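## Task

Stow every plug in the small chest by color: blue plugs go in the top drawer, orange plugs in the middle drawer, green plugs in the bottom drawer. At the end all drawers must be closed and the chest must still stand upright.

## Robot and tools

Robot: two arms, left_arm and right_arm, each a six-joint arm ending in a two-finger parallel gripper with a wrist camera. The camera names are cam_high and cam_low, both fixed on a beam behind the arms, plus cam_left_wrist and cam_right_wrist. All images are 504x504.

Scene frame: the origin sits at table-top height, halfway between the two arm bases, a few centimetres in from the near table edge. +x points out over the table, +z points up, and +y points toward left_arm's side. Image left and right do not match the arm names. The bases are at roughly y = +0.344 (left) and y = -0.332 (right). Reported gripper positions (metres) and quaternions (wxyz) are in this frame and can be off by a few centimetres, more so at long reach. For a gripper, its own +z runs along the fingers and the fingers open and close along its y axis. end_effector_position is the point between the pads, about 1 cm short of the fingertips.

Command row: every moving command uses rows of 14 numbers in [-1, 1]. There is one row shared by both arms: dx, dy, dz, rx, ry, rz, opening for left_arm, then those same seven for right_arm. Send all 14 even if only one arm should move. dx..rz are an offset, not a pose. They count from that arm's Hand target as it stood when the action or move began, and they run along that Hand target's own axes, not the scene axes. A value of 1.0 equals 0.6 m for dx/dy/dz or 180 degrees for the rotation; rx, ry, rz together form one rotation vector. Because each call starts from the current Hand target, sending the same offset twice moves the arm twice. Six zeros means go to or hold the current Hand target, and it also re-requests a pose the gripper stopped short of. Opening is absolute, not an offset: +1 is fully open (0.094 m) and -1 is closed. A 0 there is a real command for half open. To leave a gripper as it is, repeat its present value, which is shown under Tool commands.

Tools:
- execute_actions(actions, cameras): actions is a list of actions. Each action is a list of up to 15 rows, one per 1/30 s step, and each row is counted from the action's start pose. A short action keeps its last row for the remaining steps. An empty list returns state and images and shows which result lines can be omitted.
- move(target, speed, blend, opening_speed, grip_force, blocking, cameras): target is one 14-number row, or up to 15 rows, all offset from the same starting Hand targets. Each gripper follows a straight line. speed is in m/s (0.002 to 2.9, default 0.25), with turning limited to twice that value in rad/s. blend is a corner radius in metres for a list of rows; 0 means stop at each row. opening_speed is the rate the opening changes per second on the -1..1 scale, at least 0.2. grip_force is newtons per pad, 10 to 50; it stays set, and lower values close slowly. blocking=false returns after about 0.5 s while the move keeps running. A move lasts at most 10 s and does not avoid obstacles or the other arm.
- wait(seconds 0 to 10, cameras): lets time pass with the last commands held.
- stop(cameras): brakes a running move.
- zoom_image(camera, region [x0,y0,x1,y1] in pixels, at most 504 per side): gives a closer look at the newest image from that camera.
- read_manual(section): licence text only.
- finished_scene(scene 1 or 2): ends the scene for good. Call it only once the goal is met and will hold without the robot.

Results: each arm's end_effector_position and quat, its Hand target (the last commanded pose after clipping), Tool commands, grip_measured (measured opening on the -1..1 scale), grip_effort_nm (gripper motor effort; negative means closing, and it is not pad force), joint positions, torques and velocities, and motor temperatures. A move adds a move: line. done means the arm is within 10 mm and 2 degrees of its target. off_target means it came to rest elsewhere. held means a check blocked a step or the clearance check halted the path. fault means an arm stopped. limits=paced means a pose was clipped. Neither done nor off_target tells you whether contact happened.

Behaviour to expect: each step clips commanded orientation to 40 degrees from the current measured orientation. Grippers often sag or stop short, and they tilt more at long reach. Check position and orientation after each move and correct with an offset. Small moves may not happen, or may go sideways. Keep paths clear of an arm's own base, so its shoulder posture does not flip. With nothing held, grip_measured reads slightly wide. When squeezing a part it reads narrower than the part, and the force jumps to the limit soon after contact. To release, command an opening well above grip_measured.

Avoid: dropping plugs or letting them go while they are moving, fast impacts, hard pushes into the chest, table or fixtures, and tipping the chest over. The fixtures are the bar under the bases, the plate behind it and the low rail; they can stand up to 3 cm above the table and give no warning before contact. Avoid any contact or squeeze between the two arms, and strain on the wrist camera cables. Anything that falls off the table, or is left off it, fails the scene. A blocked arm keeps pushing until you command it back past its gripper. Motors heat up when holding loads, stretched out, or pushing against something. MOTOR HOT appears at 75 °C, a fault folds the arm at 90 °C, and the arm goes limp at 100 °C. Loose objects can occasionally be nudged by outside disturbances.

Each tool is called after "Call:" by a JSON object that holds its "method" and its "body".

## Session

Call:
{"method": "execute_actions", "body": {"actions": []}}

Scene clock: 0.00 s.
left_arm: end_effector_position=(+0.3681, +0.3961, +0.0741) grip_measured=+1.000 grip_effort_nm=n/a end_effector_quat_wxyz=(+0.560, -0.138, +0.813, +0.075) | right_arm: end_effector_position=(+0.3978, -0.3678, +0.0434) grip_measured=+1.000 grip_effort_nm=n/a end_effector_quat_wxyz=(+0.554, +0.059, +0.824, -0.102)
Joint positions: left_arm=[0.048 1.532 0.344 0.767 -0.246 -0.149 0.094] | right_arm=[0.047 1.627 0.33 0.944 0.249 -0.007 0.094]
Joint velocities: within noise
Joint torques (N m): no reading
Motor temperatures (°C): left_arm=[18 23 21 22 19 21 20] | right_arm=[19 22 24 22 17 21 20]
Heat: left arm: 23 °C; right arm: 24 °C.
Hand target: left_arm +0.3735, +0.3966, +0.0862; +0.576, -0.139, +0.802, +0.073 | right_arm +0.4017, -0.3679, +0.0527; +0.566, +0.061, +0.816, -0.101
Tool commands: left_gripper/opening=+1.0 right_gripper/opening=+1.0

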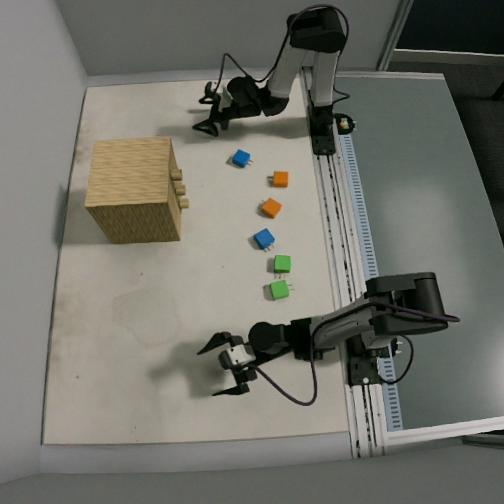

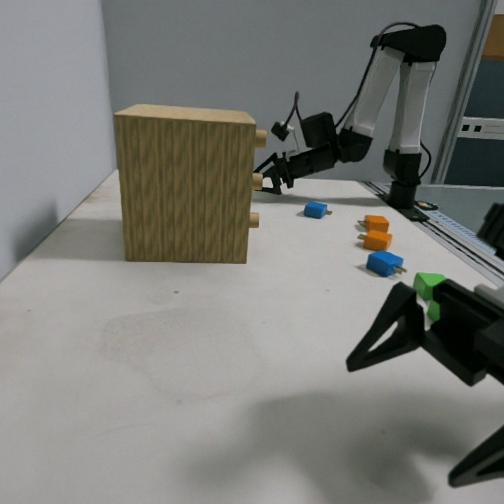

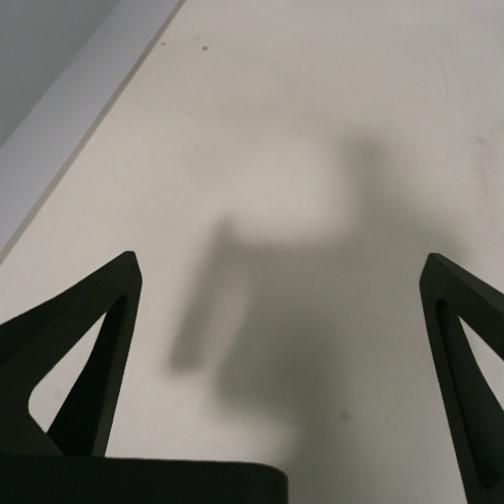

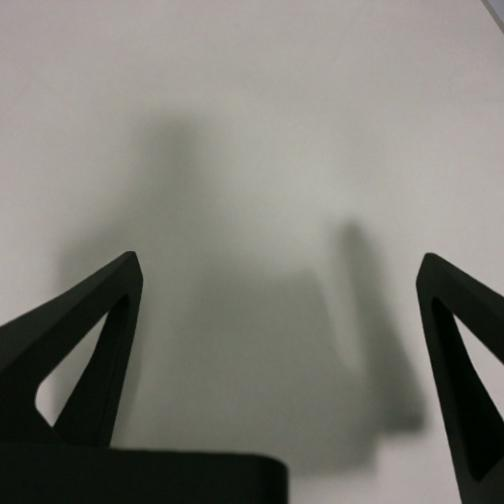

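Call:
{"method": "zoom_image", "body": {"camera": "cam_high", "region": [80, 120, 300, 310]}}

Call:
{"method": "zoom_image", "body": {"camera": "cam_low", "region": [110, 90, 460, 330]}}

Scaled by 2.291 from the camera's 504x504 image, which has a finer 720x720 frame.

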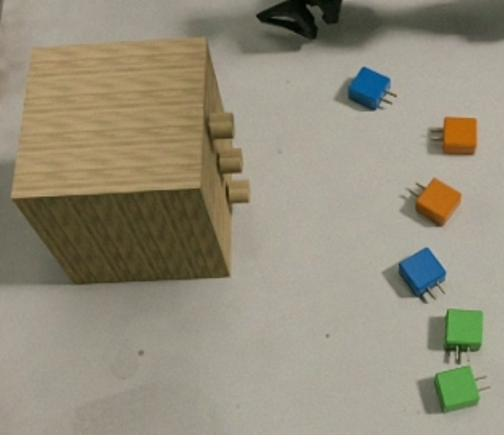

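Scaled by 1.440 from the camera's 504x504 image, which has a finer 720x720 frame.

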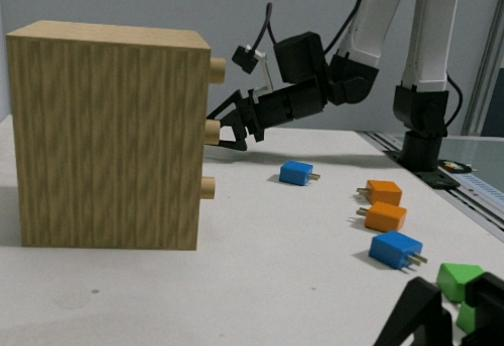

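Call:
{"method": "move", "body": {"target": [-0.059,-0.152,-0.391,0.0498,0.393,0.0948,1,-0.136,0.423,-0.335,-0.0734,-0.1135,0.018,0], "cameras": ["all"]}}

Scene clock: 12.07 s.
left_arm: end_effector_position=(+0.2018, +0.2536, +0.1882) grip_measured=+1.000 grip_effort_nm=0.01 end_effector_quat_wxyz=(+0.035, +0.003, +0.999, -0.007) | right_arm: end_effector_position=(+0.3002, -0.0768, +0.1663) grip_measured=+0.002 grip_effort_nm=-0.09 end_effector_quat_wxyz=(+0.702, -0.014, +0.712, -0.006)
Joint positions: left_arm=[-0.355 1.412 1.449 -1.564 0.014 -0.369 0.094] | right_arm=[1.185 1.631 0.538 1.142 1.144 -0.069 0.047]
Joint torques (N m): left_arm=[-0.35 -8.44 7.31 0.44 0.13 -0.16] | right_arm=[0.06 -4.52 7.72 1.75 0.11 -0.04]
Heat: left arm: 25 °C; right arm: 25 °C.
Hand target: left_arm +0.2002, +0.2498, +0.2001; -0.001, +0.000, +1.000, +0.000 | right_arm +0.3013, -0.0730, +0.1728; +0.707, -0.001, +0.707, +0.000
Off the commanded pose: left_arm 0.013 m, 4 deg | right_arm 0.008 m, 2 deg.
joint sent to its limit (left arm) — joint 4 (wrist pitch), lower limit. The joint targets are off in orientation, not in position.
move: off_target (left_arm)
camera_calibration:
cam_left_wrist: T_world_to_cam=[[-0.033207, -0.998434, -0.0450196, 0.276823], [-0.797712, -0.000659934, 0.603038, 0.0597536], [-0.602123, 0.0559378, -0.796441, 0.383107], [0, 0, 0, 1]] pos_world=[0.287536, 0.254998, 0.281551]
cam_right_wrist: T_world_to_cam=[[0.0585624, -0.998237, -0.00961476, -0.0843699], [-0.670785, -0.0322155, -0.740952, 0.33212], [0.739336, 0.0498414, -0.671489, 0.0208767], [0, 0, 0, 1]] pos_world=[0.212287, -0.0745623, 0.259293]

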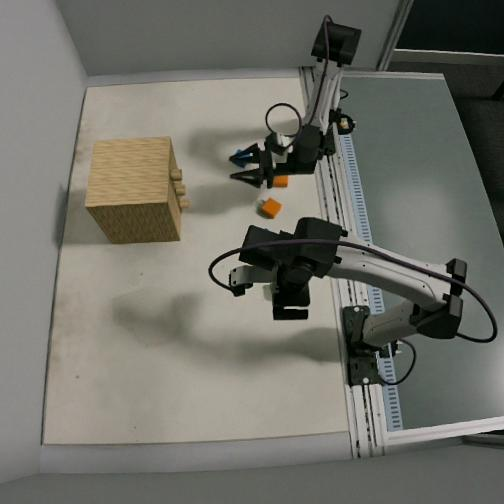

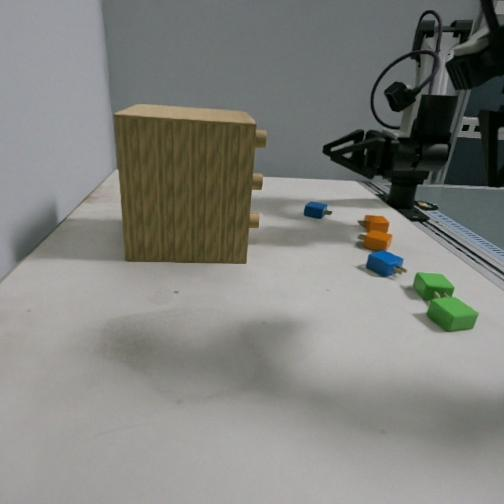

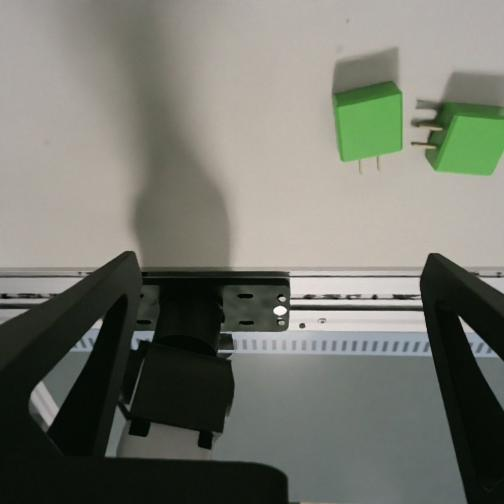

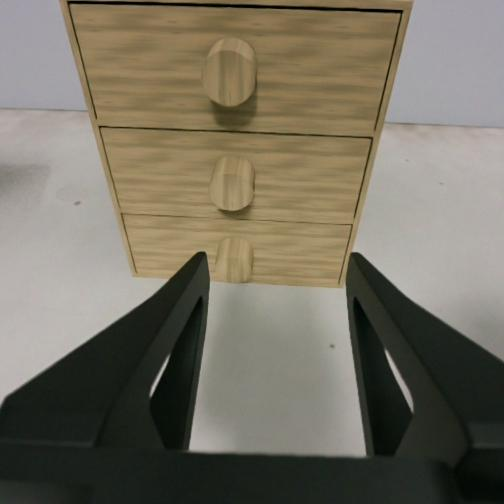

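Call:
{"method": "move", "body": {"target": [0,0,0,0,-0.056,0,1,-0.032,0.045,0.092,0,0,0,0.2], "cameras": ["cam_right_wrist","cam_low"]}}

Scene clock: 16.67 s.
left_arm: end_effector_position=(+0.1975, +0.2490, +0.1952) grip_measured=+1.000 grip_effort_nm=0.01 end_effector_quat_wxyz=(+0.065, +0.003, +0.998, -0.001) | right_arm: end_effector_position=(+0.3525, -0.0521, +0.1877) grip_measured=+0.198 grip_effort_nm=0.10 end_effector_quat_wxyz=(+0.704, -0.006, +0.710, -0.011)
Joint positions: left_arm=[-0.409 1.366 1.438 -1.549 -0.023 -0.42 0.094] | right_arm=[1.074 1.723 0.765 1.015 1.05 -0.069 0.056]
Joint torques (N m): left_arm=[-0.1 -7.54 5.64 0.85 -0.17 -0.16] | right_arm=[-0.55 -5.86 8.7 1.58 -0.13 0.1]
Heat: left arm: 25 °C; right arm: 26 °C.
Hand target: left_arm +0.2003, +0.2497, +0.2002; +0.087, +0.000, +0.996, +0.000 | right_arm +0.3564, -0.0459, +0.1922; +0.707, -0.001, +0.707, +0.000
Off the commanded pose: left_arm 0.006 m, 3 deg | right_arm 0.009 m, 1 deg.
move: off_target (left_arm)
camera_calibration:
cam_right_wrist: T_world_to_cam=[[0.0405301, -0.999092, -0.0131434, -0.0556382], [-0.665473, -0.0171793, -0.746224, 0.383769], [0.745321, 0.0389911, -0.665565, -0.00849736], [0, 0, 0, 1]] pos_world=[0.263976, -0.0486635, 0.279991]
Images, in order (width x height): cam_low 504x504, cam_right_wrist 504x504.

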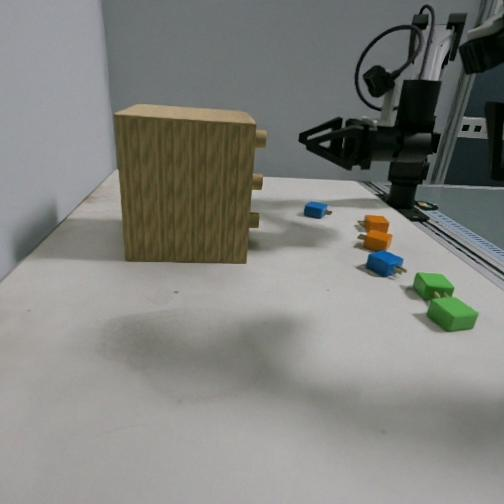

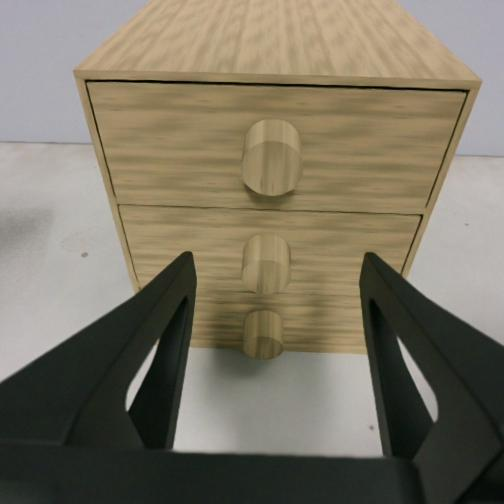

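Call:
{"method": "move", "body": {"target": [0,0,0,0,0,0,1,0.017,0.003,0.152,0,0,0,0.2], "speed": 0.15, "cameras": ["cam_right_wrist","cam_low"]}}

Scene clock: 19.20 s.
left_arm: end_effector_position=(+0.1975, +0.2490, +0.1952) grip_measured=+1.000 grip_effort_nm=0.01 end_effector_quat_wxyz=(+0.065, +0.003, +0.998, -0.001) | right_arm: end_effector_position=(+0.4420, -0.0502, +0.1784) grip_measured=+0.198 grip_effort_nm=0.10 end_effector_quat_wxyz=(+0.704, -0.004, +0.710, -0.010)
Joint positions: left_arm=[-0.409 1.366 1.438 -1.549 -0.023 -0.42 0.094] | right_arm=[0.87 1.913 0.993 0.961 0.849 -0.046 0.056]
Joint torques (N m): left_arm=[-0.08 -7.69 5.78 0.87 -0.2 -0.14] | right_arm=[-0.55 -7.35 9.35 1.66 -0.13 0.09]
Heat: left arm: 25 °C; right arm: 26 °C.
Hand target: left_arm +0.2002, +0.2497, +0.2002; +0.087, +0.000, +0.996, +0.000 | right_arm +0.4476, -0.0440, +0.1819; +0.707, -0.001, +0.707, +0.000
Off the commanded pose: left_arm 0.006 m, 3 deg | right_arm 0.009 m, 1 deg.
move: off_target (left_arm)
camera_calibration:
cam_right_wrist: T_world_to_cam=[[0.0388182, -0.999085, -0.0179502, -0.0557868], [-0.666147, -0.0124843, -0.745716, 0.436878], [0.744809, 0.0409049, -0.666023, -0.081074], [0, 0, 0, 1]] pos_world=[0.353576, -0.0469653, 0.270788]
Images, in order (width x height): cam_low 504x504, cam_right_wrist 504x504.

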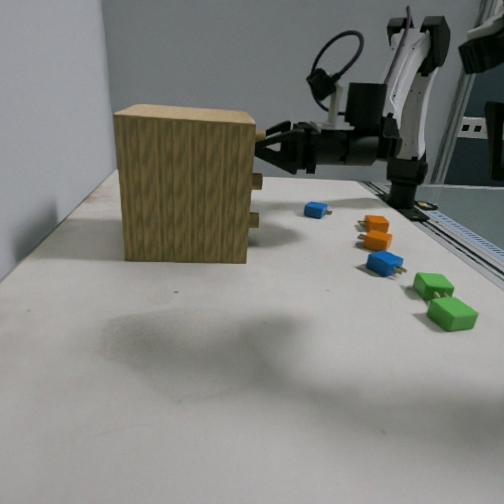

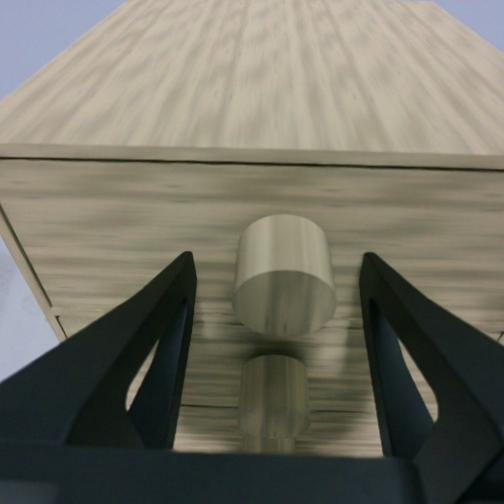

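Call:
{"method": "move", "body": {"target": [[0,0,0,0,0,0,1,0.0,0.0,0.008,0,0,0,0.2],[0,0,0,0,0,0,1,0.0,0.0,0.008,0,0,0,-0.6]], "speed": 0.1, "grip_force": 25, "cameras": ["cam_right_wrist","cam_low"]}}

Scene clock: 22.87 s.
left_arm: end_effector_position=(+0.1975, +0.2490, +0.1952) grip_measured=+1.000 grip_effort_nm=0.01 end_effector_quat_wxyz=(+0.065, +0.003, +0.998, -0.001) | right_arm: end_effector_position=(+0.4438, -0.0507, +0.1773) grip_measured=-0.406 grip_effort_nm=-0.51 end_effector_quat_wxyz=(+0.703, -0.004, +0.711, -0.012)
Joint positions: left_arm=[-0.409 1.366 1.438 -1.549 -0.023 -0.42 0.094] | right_arm=[0.867 1.916 0.999 0.952 0.848 -0.044 0.028]
Joint torques (N m): left_arm=[-0.16 -7.35 5.74 0.83 -0.2 -0.11] | right_arm=[-1.05 -6.93 10.11 1.69 -0.22 0.08]
Heat: left arm: 25 °C; right arm: 27 °C.
Hand target: left_arm +0.2002, +0.2497, +0.2002; +0.087, +0.000, +0.996, +0.000 | right_arm +0.4524, -0.0441, +0.1819; +0.707, -0.001, +0.707, +0.000
Off the commanded pose: left_arm 0.006 m, 3 deg | right_arm 0.012 m, 2 deg.
grip_force (N): 25, 25
move: off_target (left_arm, right_arm); target 2's new opening was sent with right_arm's hand 0.011 m and 1 deg from that target
camera_calibration:
cam_right_wrist: T_world_to_cam=[[0.0362379, -0.99923, -0.0150692, -0.0557468], [-0.669386, -0.0130738, -0.7428, 0.438093], [0.74203, 0.0370046, -0.669344, -0.0814014], [0, 0, 0, 1]] pos_world=[0.355676, -0.0469641, 0.27009]
Images, in order (width x height): cam_low 504x504, cam_right_wrist 504x504.

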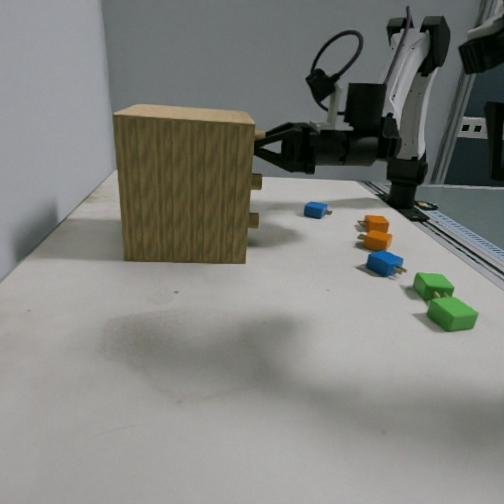

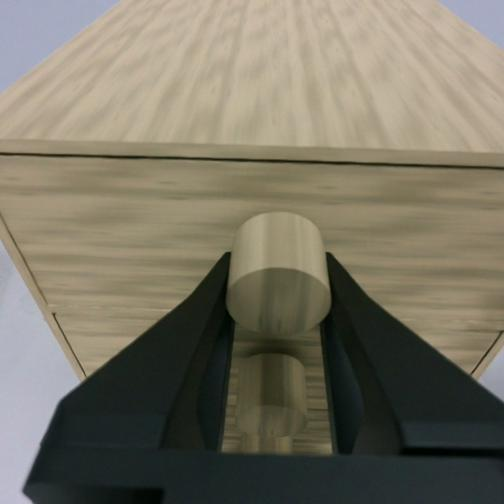

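Call:
{"method": "move", "body": {"target": [0,0,0,0,0,0,1,0.0,0.0,-0.2,0,0,0,-0.6], "speed": 0.12, "cameras": ["cam_right_wrist","cam_low","cam_high"]}}

Scene clock: 24.87 s.
left_arm: end_effector_position=(+0.1975, +0.2490, +0.1952) grip_measured=+1.000 grip_effort_nm=0.01 end_effector_quat_wxyz=(+0.065, +0.003, +0.998, -0.001) | right_arm: end_effector_position=(+0.3395, -0.0451, +0.1717) grip_measured=-0.407 grip_effort_nm=-0.56 end_effector_quat_wxyz=(+0.703, -0.002, +0.711, -0.013)
Joint positions: left_arm=[-0.409 1.366 1.438 -1.549 -0.023 -0.42 0.094] | right_arm=[1.12 1.777 0.747 1.084 1.106 -0.065 0.028]
Joint torques (N m): left_arm=[0.01 -7.65 5.56 0.88 -0.2 -0.17] | right_arm=[0.99 -10.17 4.96 1.56 -0.03 -0.04]
Heat: left arm: 25 °C; right arm: 28 °C.
Hand target: left_arm +0.2002, +0.2497, +0.2002; +0.087, +0.000, +0.996, +0.000 | right_arm +0.3324, -0.0442, +0.1819; +0.707, -0.001, +0.707, +0.000
Off the commanded pose: left_arm 0.006 m, 3 deg | right_arm 0.012 m, 2 deg.
grip_force (N): 25, 25
move: off_target (left_arm, right_arm)
camera_calibration:
cam_right_wrist: T_world_to_cam=[[0.0316995, -0.999353, -0.0169685, -0.0446187], [-0.668223, -0.00856482, -0.743911, 0.364162], [0.743285, 0.0349204, -0.668063, -0.00876858], [0, 0, 0, 1]] pos_world=[0.251273, -0.0411647, 0.264289]
Images, in order (width x height): cam_high 504x504, cam_low 504x504, cam_right_wrist 504x504.

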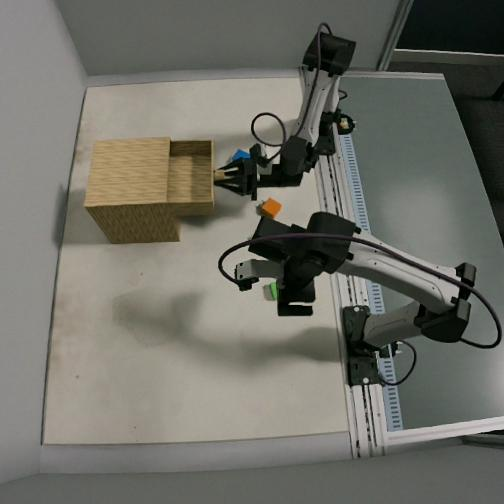

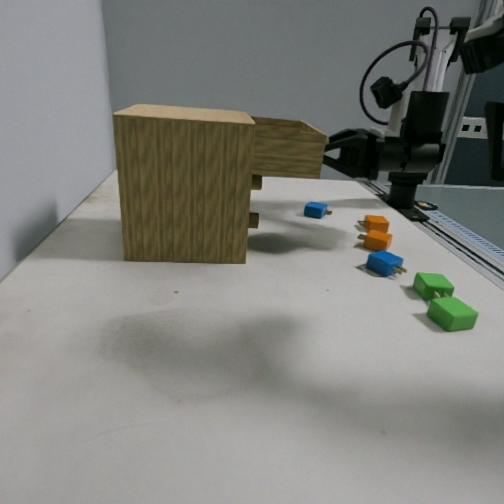

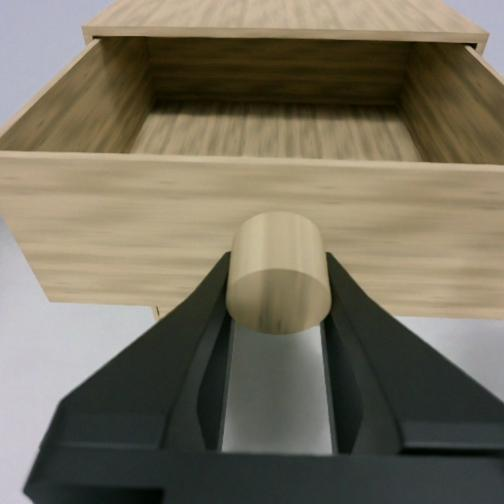

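Call:
{"method": "move", "body": {"target": [[0,0,0,0,0,0,1,0,0,0,0,0,0,0.2],[0,0,0,0,0,0,1,0,0,-0.09,0,0,0,0.2],[0,-0.317,0,0,0,0,1,-0.03,-0.293,-0.137,0,0.444,0,0.6]], "blend": [0,0.02,0], "grip_force": 35, "cameras": ["all"]}}

Scene clock: 32.67 s.
left_arm: end_effector_position=(+0.1955, +0.0619, +0.1969) grip_measured=+1.000 grip_effort_nm=0.01 end_effector_quat_wxyz=(+0.082, +0.006, +0.997, -0.012) | right_arm: end_effector_position=(+0.2479, -0.2222, +0.1941) grip_measured=+0.598 grip_effort_nm=0.10 end_effector_quat_wxyz=(+0.087, +0.001, +0.996, -0.007)
Joint positions: left_arm=[-0.951 1.813 1.91 -1.561 -0.084 -0.953 0.094] | right_arm=[0.544 1.403 1.522 -1.513 0.112 0.506 0.075]
Joint torques (N m): left_arm=[0.12 -8.59 8.05 0.51 -0.27 -0.17] | right_arm=[-0.76 -3.47 9.05 0.53 -0.04 -0.06]
Heat: left arm: 26 °C; right arm: 28 °C.
Hand target: left_arm +0.2003, +0.0595, +0.2001; +0.087, +0.000, +0.996, +0.000 | right_arm +0.2503, -0.2200, +0.1999; +0.088, +0.000, +0.996, +0.000
Off the commanded pose: left_arm 0.006 m, 2 deg | right_arm 0.007 m, 1 deg.
joint sent to its limit (left arm) — joint 4 (wrist pitch), lower limit. The joint targets still meet the commanded pose.
grip_force (N): 35, 35
move: done
camera_calibration:
cam_left_wrist: T_world_to_cam=[[-0.0361944, -0.998625, -0.0379154, 0.0847405], [-0.85101, 0.0109098, 0.525036, 0.0744413], [-0.523901, 0.0512697, -0.850235, 0.392522], [0, 0, 0, 1]] pos_world=[0.27206, 0.0636874, 0.297865]
cam_right_wrist: T_world_to_cam=[[-0.0308205, -0.99879, -0.0383222, -0.198543], [-0.853984, 0.00639043, 0.52026, 0.1222], [-0.519386, 0.0487612, -0.853147, 0.432493], [0, 0, 0, 1]] pos_world=[0.322868, -0.220173, 0.297796]

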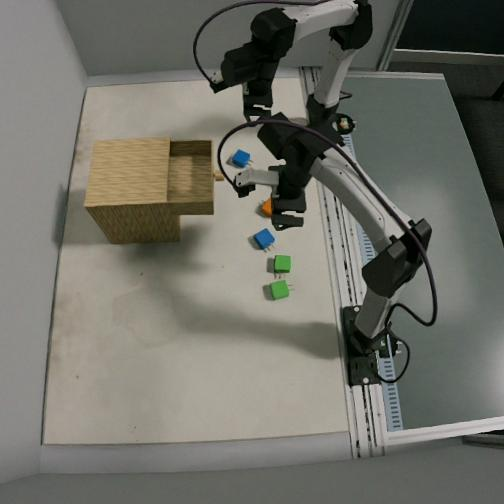

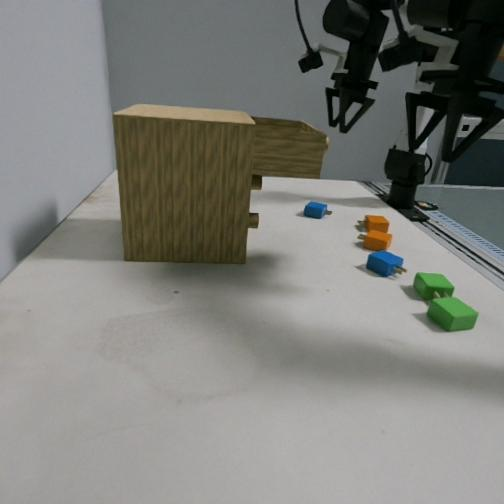

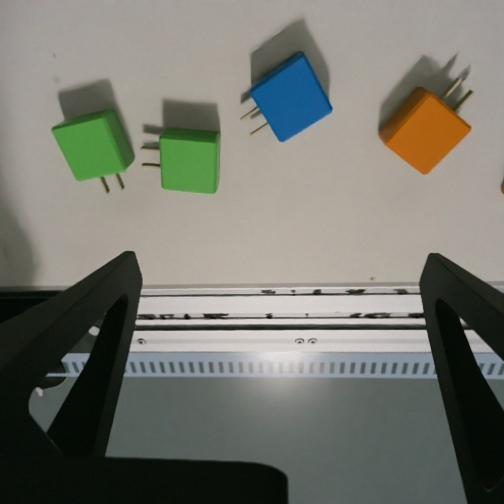

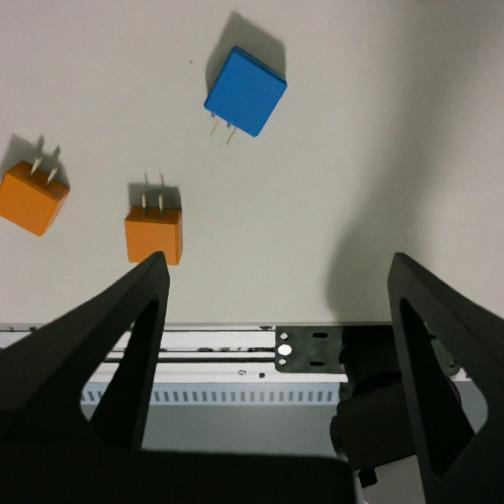

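Call:
{"method": "move", "body": {"target": [[0,0,0,0,0,0,1,-0.0155,0.03,0.189,0,0,0.17,1],[0,0,0,0,0,0,1,0.003,0.03,0.294,0,0,0.17,1],[0,0,0,0,0,0,1,0.003,0.03,0.294,0,0,0.17,-0.5]], "speed": [0.25,0.12,0.12], "cameras": ["cam_right_wrist","cam_low"]}}

Scene clock: 42.83 s.
left_arm: end_effector_position=(+0.1955, +0.0619, +0.1969) grip_measured=+1.000 grip_effort_nm=0.01 end_effector_quat_wxyz=(+0.082, +0.006, +0.997, -0.012) | right_arm: end_effector_position=(+0.2780, -0.2025, +0.0290) grip_measured=-0.144 grip_effort_nm=-0.70 end_effector_quat_wxyz=(+0.087, +0.257, +0.962, +0.020)
Joint positions: left_arm=[-0.951 1.813 1.91 -1.561 -0.084 -0.953 0.094] | right_arm=[0.541 1.538 0.979 -0.825 0.106 1.024 0.04]
Joint torques (N m): left_arm=[0.16 -8.35 8.13 0.54 -0.26 -0.14] | right_arm=[-0.84 -4.79 6.23 0.75 0.03 0.05]
Heat: left arm: 26 °C; right arm: 28 °C.
Hand target: left_arm +0.2003, +0.0595, +0.2001; +0.087, +0.000, +0.996, +0.000 | right_arm +0.2796, -0.2021, +0.0260; +0.085, +0.263, +0.961, +0.023
Off the commanded pose: left_arm 0.006 m, 2 deg | right_arm 0.003 m, 1 deg.
joint sent to its limit (left arm) — joint 4 (wrist pitch), lower limit. The joint targets still meet the commanded pose.
grip_force (N): 35, 35
move: done
camera_calibration:
cam_right_wrist: T_world_to_cam=[[-0.513783, -0.84703, -0.136263, -0.0164288], [-0.759785, 0.375473, 0.530798, 0.281888], [-0.398439, 0.376246, -0.836472, 0.338454], [0, 0, 0, 1]] pos_world=[0.340586, -0.247099, 0.131243]
Images, in order (width x height): cam_low 504x504, cam_right_wrist 504x504.

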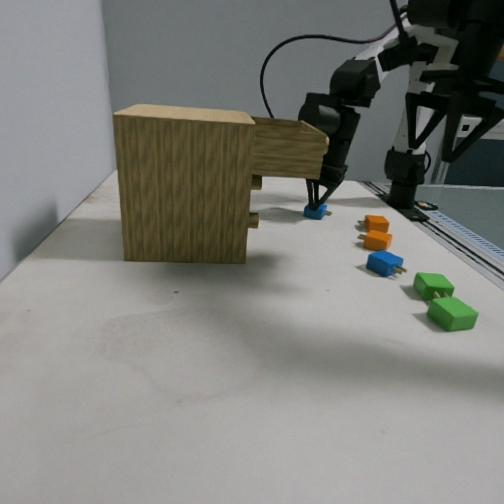

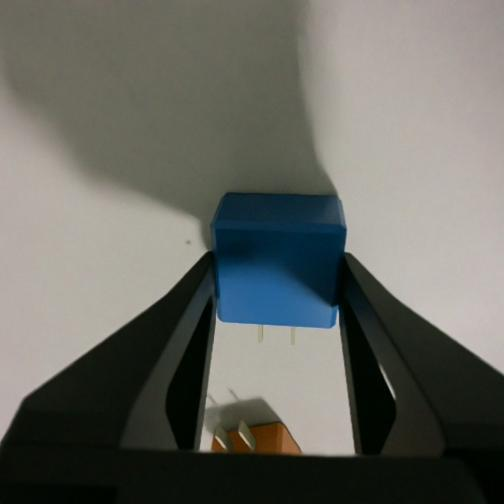

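Call:
{"method": "move", "body": {"target": [[0,0.15,0,0,0,0,1,-0.061,0.036,-0.402,0,0,0,-0.5],[0,0.15,0,0,0,0,1,-0.134,0.315,-0.365,0,0,-0.17,-0.5],[0,0.15,0,0,0,0,1,-0.113,0.303,-0.225,0,0,-0.17,-0.5]], "speed": [0.25,0.25,0.12], "blend": [0.03,0.02,0], "cameras": ["cam_right_wrist","cam_high","cam_low"]}}

Scene clock: 47.97 s.
left_arm: end_effector_position=(+0.1978, +0.1470, +0.1907) grip_measured=+1.000 grip_effort_nm=0.01 end_effector_quat_wxyz=(+0.068, +0.000, +0.998, +0.016) | right_arm: end_effector_position=(+0.4025, -0.0808, +0.1860) grip_measured=-0.146 grip_effort_nm=-0.75 end_effector_quat_wxyz=(+0.130, -0.002, +0.991, +0.034)
Joint positions: left_arm=[-0.775 1.602 1.64 -1.548 -0.084 -0.791 0.094] | right_arm=[0.645 2.185 2.465 -1.567 0.11 0.596 0.04]
Joint torques (N m): left_arm=[1.4 -11.23 5.68 0.72 -0.08 0.13] | right_arm=[-0.08 -10.18 6.31 0.84 0.18 0]
Heat: left arm: 27 °C; right arm: 28 °C.
Hand target: left_arm +0.2003, +0.1494, +0.2002; +0.087, +0.000, +0.996, +0.000 | right_arm +0.4043, -0.0799, +0.1853; +0.088, +0.000, +0.996, +0.000
Off the commanded pose: left_arm 0.010 m, 3 deg | right_arm 0.002 m, 6 deg.
joint read past its limit (right arm) — joint 4 (wrist pitch), lower limit.
joint sent to its limit (right arm) — joint 4 (wrist pitch), lower limit. The joint targets are off in orientation, not in position.
grip_force (N): 35, 35
move: off_target (left_arm, right_arm)
camera_calibration:
cam_right_wrist: T_world_to_cam=[[-0.01121, -0.992569, -0.121168, -0.0448548], [-0.895582, -0.0439306, 0.442723, 0.284659], [-0.444756, 0.113479, -0.888434, 0.480789], [0, 0, 0, 1]] pos_world=[0.468266, -0.0865754, 0.295689]
Images, in order (width x height): cam_high 504x504, cam_low 504x504, cam_right_wrist 504x504.

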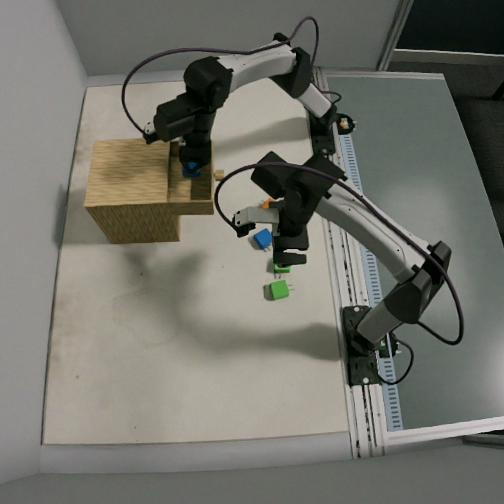

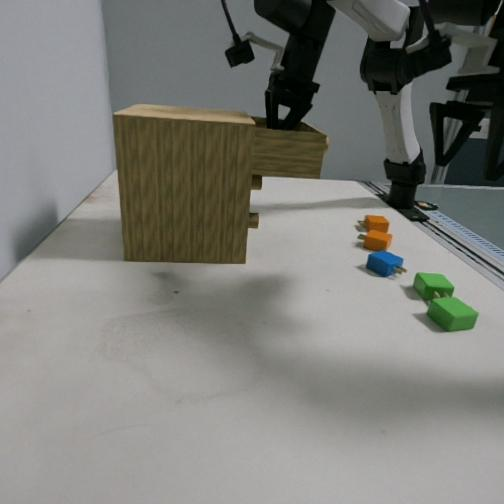

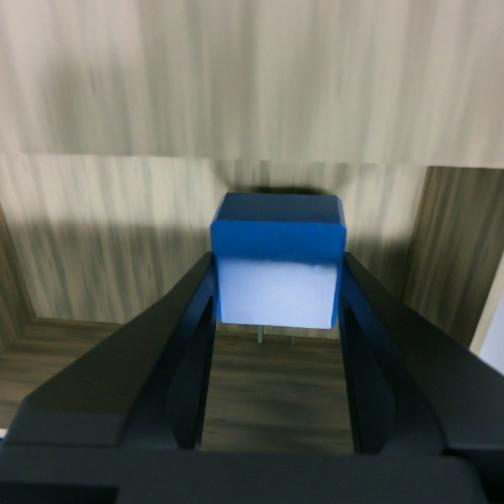

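Call:
{"method": "move", "body": {"target": [0,0,0,0,0,0,1,-0.003,0,0.016,0,-0.03,0,-0.5], "speed": 0.05, "cameras": ["cam_right_wrist"]}}

Scene clock: 49.40 s.
left_arm: end_effector_position=(+0.1978, +0.1470, +0.1907) grip_measured=+1.000 grip_effort_nm=0.01 end_effector_quat_wxyz=(+0.068, +0.000, +0.998, +0.016) | right_arm: end_effector_position=(+0.4060, -0.0828, +0.1787) grip_measured=-0.146 grip_effort_nm=-0.75 end_effector_quat_wxyz=(+0.136, -0.002, +0.991, +0.008)
Joint positions: left_arm=[-0.775 1.602 1.64 -1.548 -0.084 -0.791 0.094] | right_arm=[0.657 2.204 2.465 -1.567 0.162 0.603 0.04]
Joint torques (N m): left_arm=[1.35 -11.37 5.37 0.67 -0.07 0.13] | right_arm=[0.27 -9.7 6.8 0.8 0.24 0.08]
Motor temperatures (°C): left_arm=[18 28 25 22 19 21 20] | right_arm=[19 25 28 24 16 21 20]
Heat: left arm: 28 °C; right arm: 28 °C.
Hand target: left_arm +0.2003, +0.1494, +0.2002; +0.087, +0.000, +0.996, +0.000 | right_arm +0.4078, -0.0800, +0.1761; +0.135, +0.000, +0.991, +0.000
Off the commanded pose: left_arm 0.010 m, 3 deg | right_arm 0.004 m, 1 deg.
joint read past its limit (right arm) — joint 4 (wrist pitch), lower limit.
joint sent to its limit (right arm) — joint 4 (wrist pitch), lower limit. The joint targets still meet the commanded pose.
grip_force (N): 35, 35
move: off_target (left_arm)
camera_calibration:
cam_right_wrist: T_world_to_cam=[[-0.017321, -0.997296, -0.071425, -0.0544318], [-0.901694, -0.0152861, 0.432104, 0.297607], [-0.432027, 0.071888, -0.898991, 0.469307], [0, 0, 0, 1]] pos_world=[0.470161, -0.0834729, 0.289418]
Images, in order (width x height): cam_right_wrist 504x504.

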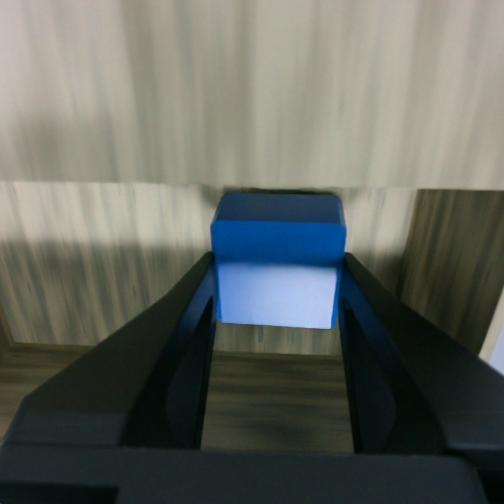

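Call:
{"method": "move", "body": {"target": [[0,0,0,0,0,0,1,0,0,0,0,0,0,0.0],[0,0,0,0,0,0,1,-0.045,0,-0.161,0,0,0,0.0],[-0.005,-0.161,0.187,0,0,0.32,1,0.212,-0.2,-0.222,0,0.028,0,1],[0.014,-0.161,0.292,0,0,0.32,1,0.212,-0.2,-0.222,0,0.028,0,1],[0.014,-0.161,0.292,0,0,0.32,-0.5,0.212,-0.2,-0.222,0,0.028,0,1]], "speed": [0.1,0.12,0.25,0.12,0.1], "grip_force": 35, "cameras": ["all"]}}

Scene clock: 61.40 s.
left_arm: end_effector_position=(+0.2182, +0.0555, +0.0293) grip_measured=-0.181 grip_effort_nm=-0.69 end_effector_quat_wxyz=(+0.068, +0.476, +0.876, +0.035) | right_arm: end_effector_position=(+0.2534, -0.1983, +0.2647) grip_measured=+0.998 grip_effort_nm=0.10 end_effector_quat_wxyz=(+0.176, -0.005, +0.983, +0.048)
Joint positions: left_arm=[-0.927 1.895 1.341 -0.93 -0.085 0.053 0.038] | right_arm=[0.627 1.385 1.763 -1.567 0.132 0.561 0.094]
Joint torques (N m): left_arm=[-0.13 -9.73 5.91 0.8 -0.15 0.09] | right_arm=[-0.77 -5.81 5.53 1.01 -0.04 -0.07]
Heat: left arm: 29 °C; right arm: 28 °C.
Hand target: left_arm +0.2225, +0.0529, +0.0261; +0.077, +0.480, +0.873, +0.042 | right_arm +0.2496, -0.2000, +0.2705; +0.091, +0.000, +0.996, +0.000
Off the commanded pose: left_arm 0.006 m, 1 deg | right_arm 0.007 m, 11 deg.
joint read past its limit (right arm) — joint 4 (wrist pitch), lower limit.
joint sent to its limit (right arm) — joint 4 (wrist pitch), lower limit. The joint targets are off in orientation, not in position.
grip_force (N): 35, 35
move: off_target (right_arm); target 3's new opening was sent with right_arm's hand 0.007 m and 11 deg from that target
camera_calibration:
cam_left_wrist: T_world_to_cam=[[-0.83622, -0.516699, -0.183732, 0.224855], [-0.516029, 0.627995, 0.582526, 0.0727632], [-0.185608, 0.581931, -0.791774, 0.157215], [0, 0, 0, 1]] pos_world=[0.254756, -0.0210011, 0.123405]
cam_right_wrist: T_world_to_cam=[[0.00832868, -0.988782, -0.149131, -0.150468], [-0.933087, -0.0613093, 0.354387, 0.140501], [-0.359555, 0.136201, -0.92313, 0.489792], [0, 0, 0, 1]] pos_world=[0.30846, -0.206876, 0.37991]

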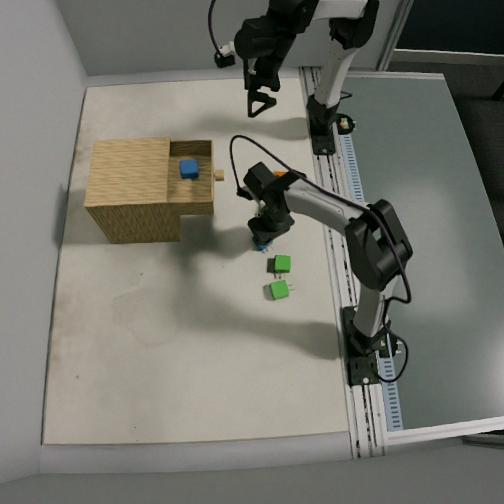

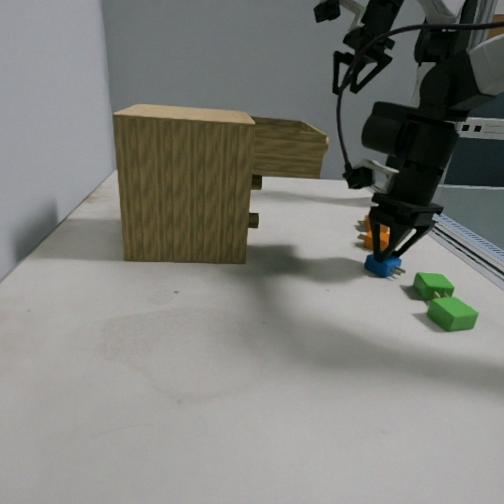

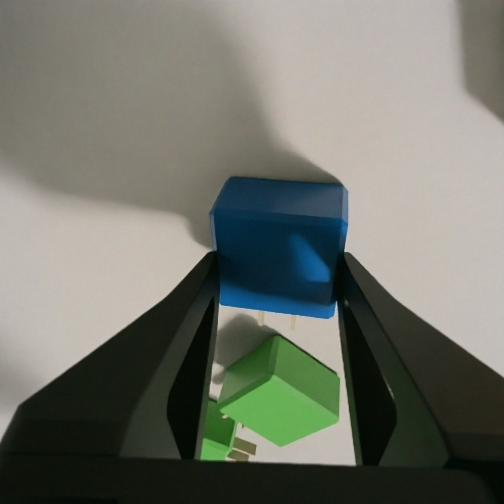

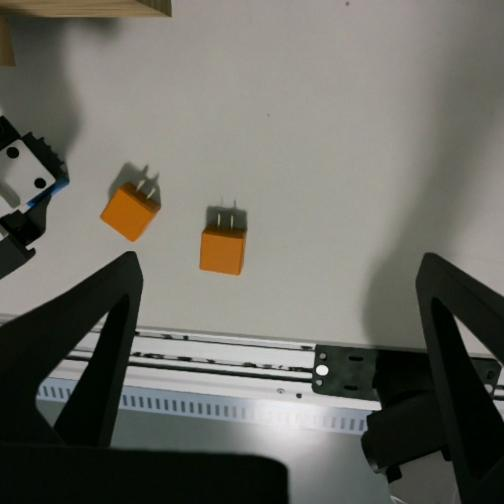

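Call:
{"method": "move", "body": {"target": [[-0.038,0.059,-0.40,0,0,0,-0.5,0,0,0,0,-0.06,0,1],[-0.292,0.258,-0.347,0,0,-0.32,-0.5,0,0,0,0,-0.06,0,1],[-0.278,0.236,-0.194,0,0,-0.32,-0.5,0,0,0,0,-0.06,0,1]], "speed": [0.25,0.25,0.1], "blend": [0.03,0.02,0], "cameras": ["cam_left_wrist","cam_high"]}}

Scene clock: 66.97 s.
left_arm: end_effector_position=(+0.4009, -0.0139, +0.1855) grip_measured=-0.185 grip_effort_nm=-0.74 end_effector_quat_wxyz=(+0.209, +0.021, +0.972, -0.102) | right_arm: end_effector_position=(+0.2526, -0.1972, +0.2642) grip_measured=+0.998 grip_effort_nm=0.10 end_effector_quat_wxyz=(+0.197, -0.007, +0.980, +0.016)
Joint positions: left_arm=[-0.717 2.493 2.847 -1.485 -0.086 -0.681 0.038] | right_arm=[0.697 1.385 1.751 -1.567 0.232 0.609 0.094]
Joint torques (N m): left_arm=[1.5 -12.66 7.28 1.24 -0.13 -0.16] | right_arm=[0.18 -5.86 5.55 0.99 0.25 0.08]
Heat: left arm: 31 °C; right arm: 28 °C.
Hand target: left_arm +0.4080, -0.0119, +0.1772; +0.087, +0.000, +0.996, +0.000 | right_arm +0.2496, -0.2000, +0.2706; +0.185, +0.000, +0.983, +0.000
Off the commanded pose: left_arm 0.011 m, 19 deg | right_arm 0.008 m, 2 deg.
elbow stopped short (left arm): the move would have taken joint 3 (elbow) straighter than the controller allows.
joint read past its limit (right arm) — joint 4 (wrist pitch), lower limit.
joint sent to its limit (right arm) — joint 4 (wrist pitch), lower limit. The joint targets are off in orientation, not in position.
grip_force (N): 35, 35
move: off_target (left_arm)
camera_calibration:
cam_left_wrist: T_world_to_cam=[[-0.0887527, -0.988039, 0.126106, 0.00684597], [-0.95263, 0.121175, 0.278951, 0.343987], [-0.290895, -0.0953747, -0.951989, 0.417841], [0, 0, 0, 1]] pos_world=[0.449847, 0.00493296, 0.300962]
Images, in order (width x height): cam_high 504x504, cam_left_wrist 504x504.

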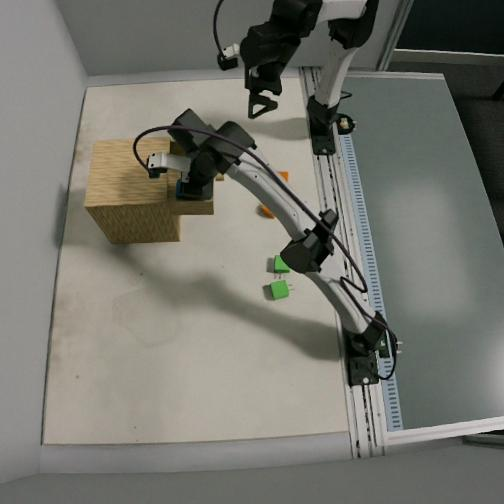

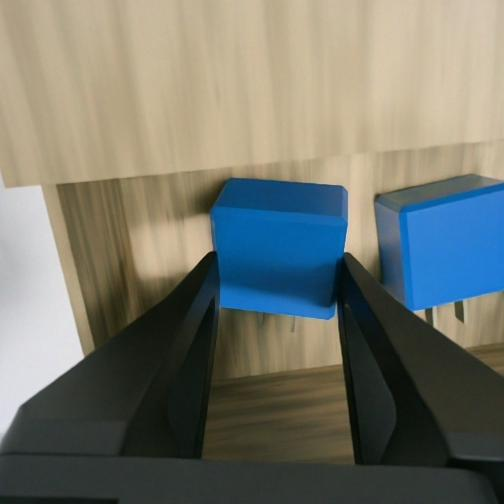

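Call:
{"method": "move", "body": {"target": [0.028,0,-0.012,0,-0.05,0,-0.5,0,0,0,0,-0.04,0,1], "speed": 0.08, "cameras": ["cam_left_wrist"]}}

Scene clock: 69.47 s.
left_arm: end_effector_position=(+0.3925, -0.0141, +0.1847) grip_measured=-0.185 grip_effort_nm=-0.74 end_effector_quat_wxyz=(+0.229, +0.014, +0.971, -0.063) | right_arm: end_effector_position=(+0.2505, -0.1982, +0.2622) grip_measured=+0.998 grip_effort_nm=0.10 end_effector_quat_wxyz=(+0.226, -0.006, +0.974, -0.010)
Joint positions: left_arm=[-0.761 2.493 2.847 -1.512 -0.189 -0.717 0.038] | right_arm=[0.762 1.358 1.699 -1.542 0.331 0.658 0.094]
Joint torques (N m): left_arm=[-0.02 -14.12 7.24 0.89 -0.16 -0.11] | right_arm=[0.2 -6.23 5.61 1.1 0.31 0.09]
Heat: left arm: 31 °C; right arm: 28 °C.
Hand target: left_arm +0.3903, -0.0119, +0.1814; +0.165, +0.000, +0.986, +0.000 | right_arm +0.2496, -0.2000, +0.2706; +0.246, +0.000, +0.969, +0.000
Off the commanded pose: left_arm 0.005 m, 11 deg | right_arm 0.009 m, 3 deg.
elbow stopped short (left arm): the move would have taken joint 3 (elbow) straighter than the controller allows.
grip_force (N): 35, 35
move: off_target (left_arm, right_arm)
camera_calibration:
cam_left_wrist: T_world_to_cam=[[-0.0588104, -0.996887, 0.0525187, 0.00771741], [-0.966027, 0.0700949, 0.248754, 0.346314], [-0.25166, -0.0361052, -0.967142, 0.402753], [0, 0, 0, 1]] pos_world=[0.43636, -0.00203997, 0.302967]
Images, in order (width x height): cam_left_wrist 504x504.

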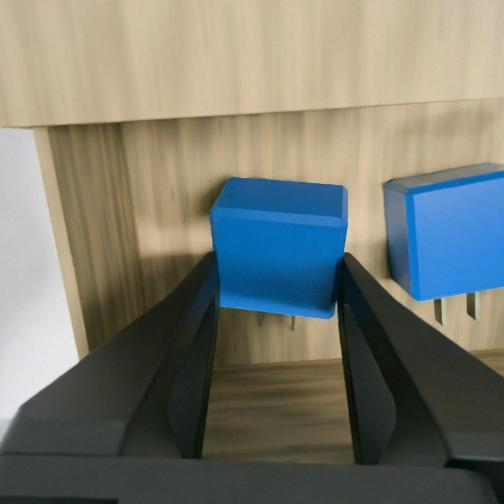

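Call:
{"method": "move", "body": {"target": [0.003,0,0.013,0,-0.03,0,-0.5,0,0,0,0,0,0,1], "speed": 0.05, "cameras": ["cam_left_wrist","cam_low"]}}

Scene clock: 71.20 s.
left_arm: end_effector_position=(+0.3888, -0.0134, +0.1841) grip_measured=-0.185 grip_effort_nm=-0.74 end_effector_quat_wxyz=(+0.241, +0.011, +0.970, -0.040) | right_arm: end_effector_position=(+0.2506, -0.1983, +0.2623) grip_measured=+0.998 grip_effort_nm=0.10 end_effector_quat_wxyz=(+0.226, -0.006, +0.974, -0.010)
Joint positions: left_arm=[-0.784 2.495 2.847 -1.527 -0.248 -0.735 0.038] | right_arm=[0.762 1.358 1.699 -1.542 0.332 0.658 0.094]
Joint torques (N m): left_arm=[0.17 -12.3 7.27 1.02 -0.35 -0.18] | right_arm=[0.18 -6.23 5.57 1.1 0.31 0.08]
Heat: left arm: 32 °C; right arm: 28 °C.
Hand target: left_arm +0.3911, -0.0120, +0.1734; +0.212, +0.000, +0.977, +0.000 | right_arm +0.2496, -0.2000, +0.2706; +0.246, +0.000, +0.969, +0.000
Off the commanded pose: left_arm 0.011 m, 6 deg | right_arm 0.009 m, 3 deg.
elbow stopped short (left arm): the move would have taken joint 3 (elbow) straighter than the controller allows.
grip_force (N): 35, 35
move: off_target (left_arm, right_arm)
camera_calibration:
cam_left_wrist: T_world_to_cam=[[-0.0420324, -0.999075, 0.00909671, 0.00966563], [-0.973033, 0.0430002, 0.226622, 0.349261], [-0.226804, 0.000674066, -0.97394, 0.393363], [0, 0, 0, 1]] pos_world=[0.429465, -0.00562673, 0.303874]
Images, in order (width x height): cam_low 504x504, cam_left_wrist 504x504.

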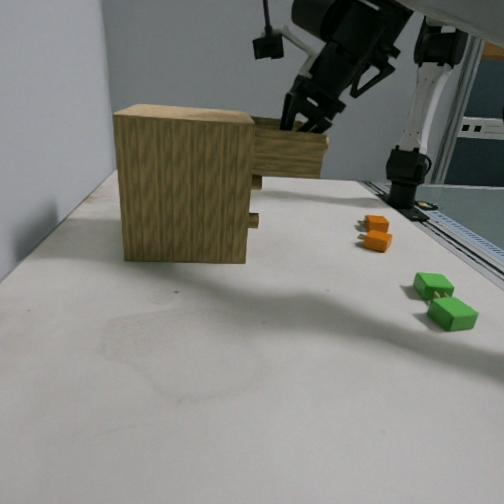

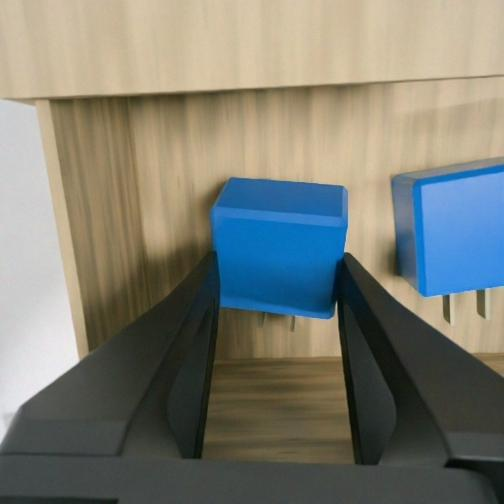

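Call:
{"method": "move", "body": {"target": [[0,0,0,0,0,0,0,0,0,0,0,0,0,1],[-0.055,0,-0.121,0,0,0,0,0,0,0,0,0,0,1],[0.256,0.35,-0.2025,0,0.04,0,1,0,0,0,0,0,0,0.2]], "speed": [0.1,0.12,0.3], "blend": [0,0.02,0], "cameras": ["all"]}}

Scene clock: 77.03 s.
left_arm: end_effector_position=(+0.1983, +0.1995, +0.2191) grip_measured=+0.998 grip_effort_nm=0.14 end_effector_quat_wxyz=(+0.145, -0.001, +0.989, +0.009) | right_arm: end_effector_position=(+0.2506, -0.1983, +0.2623) grip_measured=+0.202 grip_effort_nm=-0.09 end_effector_quat_wxyz=(+0.226, -0.006, +0.974, -0.010)
Joint positions: left_arm=[-0.679 1.386 1.532 -1.52 -0.166 -0.686 0.094] | right_arm=[0.762 1.358 1.699 -1.542 0.332 0.658 0.056]
Joint torques (N m): left_arm=[1.26 -6.02 5.68 1.01 -0.01 0.11] | right_arm=[0.2 -6.22 5.6 1.1 0.3 0.08]
Motor temperatures (°C): left_arm=[18 33 26 23 19 21 20] | right_arm=[19 26 28 24 16 21 20]
Heat: left arm: 33 °C; right arm: 28 °C.
Hand target: left_arm +0.2009, +0.1980, +0.2204; +0.150, +0.000, +0.989, +0.000 | right_arm +0.2496, -0.2000, +0.2706; +0.246, +0.000, +0.969, +0.000
Off the commanded pose: left_arm 0.003 m, 1 deg | right_arm 0.009 m, 3 deg.
elbow stopped short (left arm): the move would have taken joint 3 (elbow) straighter than the controller allows.
grip_force (N): 35, 35
move: off_target (right_arm); target 3's new opening was sent with right_arm's hand 0.009 m and 3 deg from that target
camera_calibration:
cam_left_wrist: T_world_to_cam=[[-0.00853274, -0.996739, -0.0802431, 0.2265], [-0.910513, -0.0254299, 0.412697, 0.107274], [-0.413392, 0.0765838, -0.907327, 0.39136], [0, 0, 0, 1]] pos_world=[0.261392, 0.198518, 0.328995]
cam_right_wrist: T_world_to_cam=[[-0.00521229, -0.999337, -0.0360203, -0.179119], [-0.965382, -0.00436532, 0.260805, 0.182686], [-0.26079, 0.0361327, -0.964719, 0.452874], [0, 0, 0, 1]] pos_world=[0.293533, -0.194566, 0.382799]

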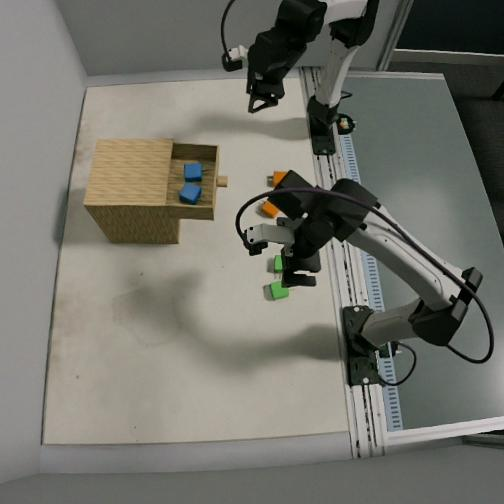

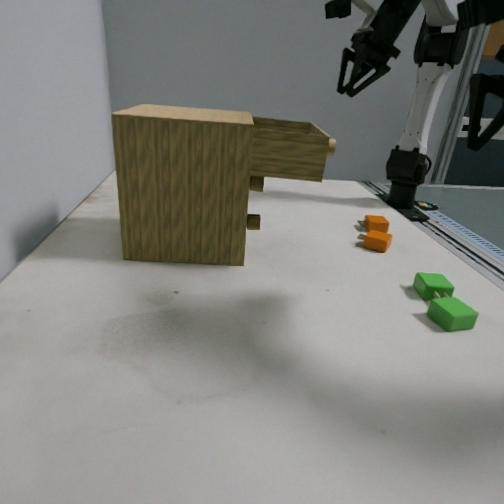

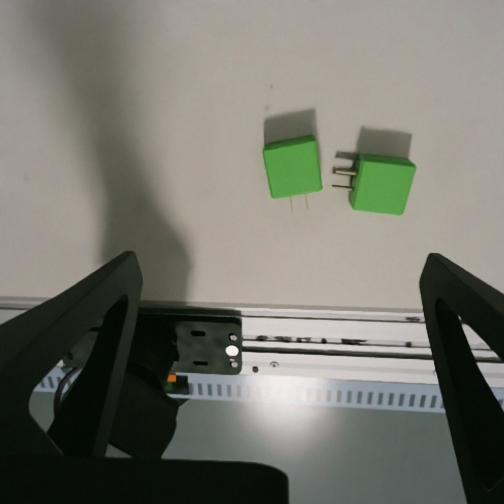

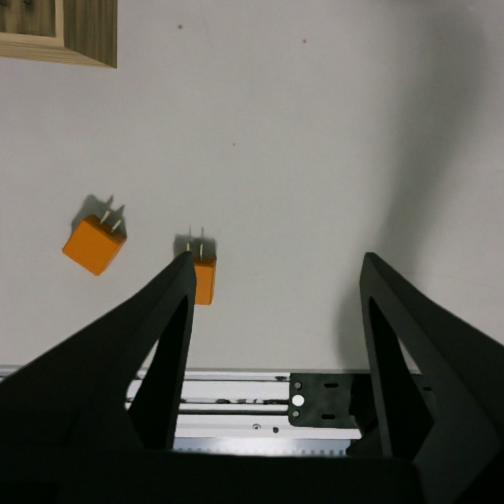

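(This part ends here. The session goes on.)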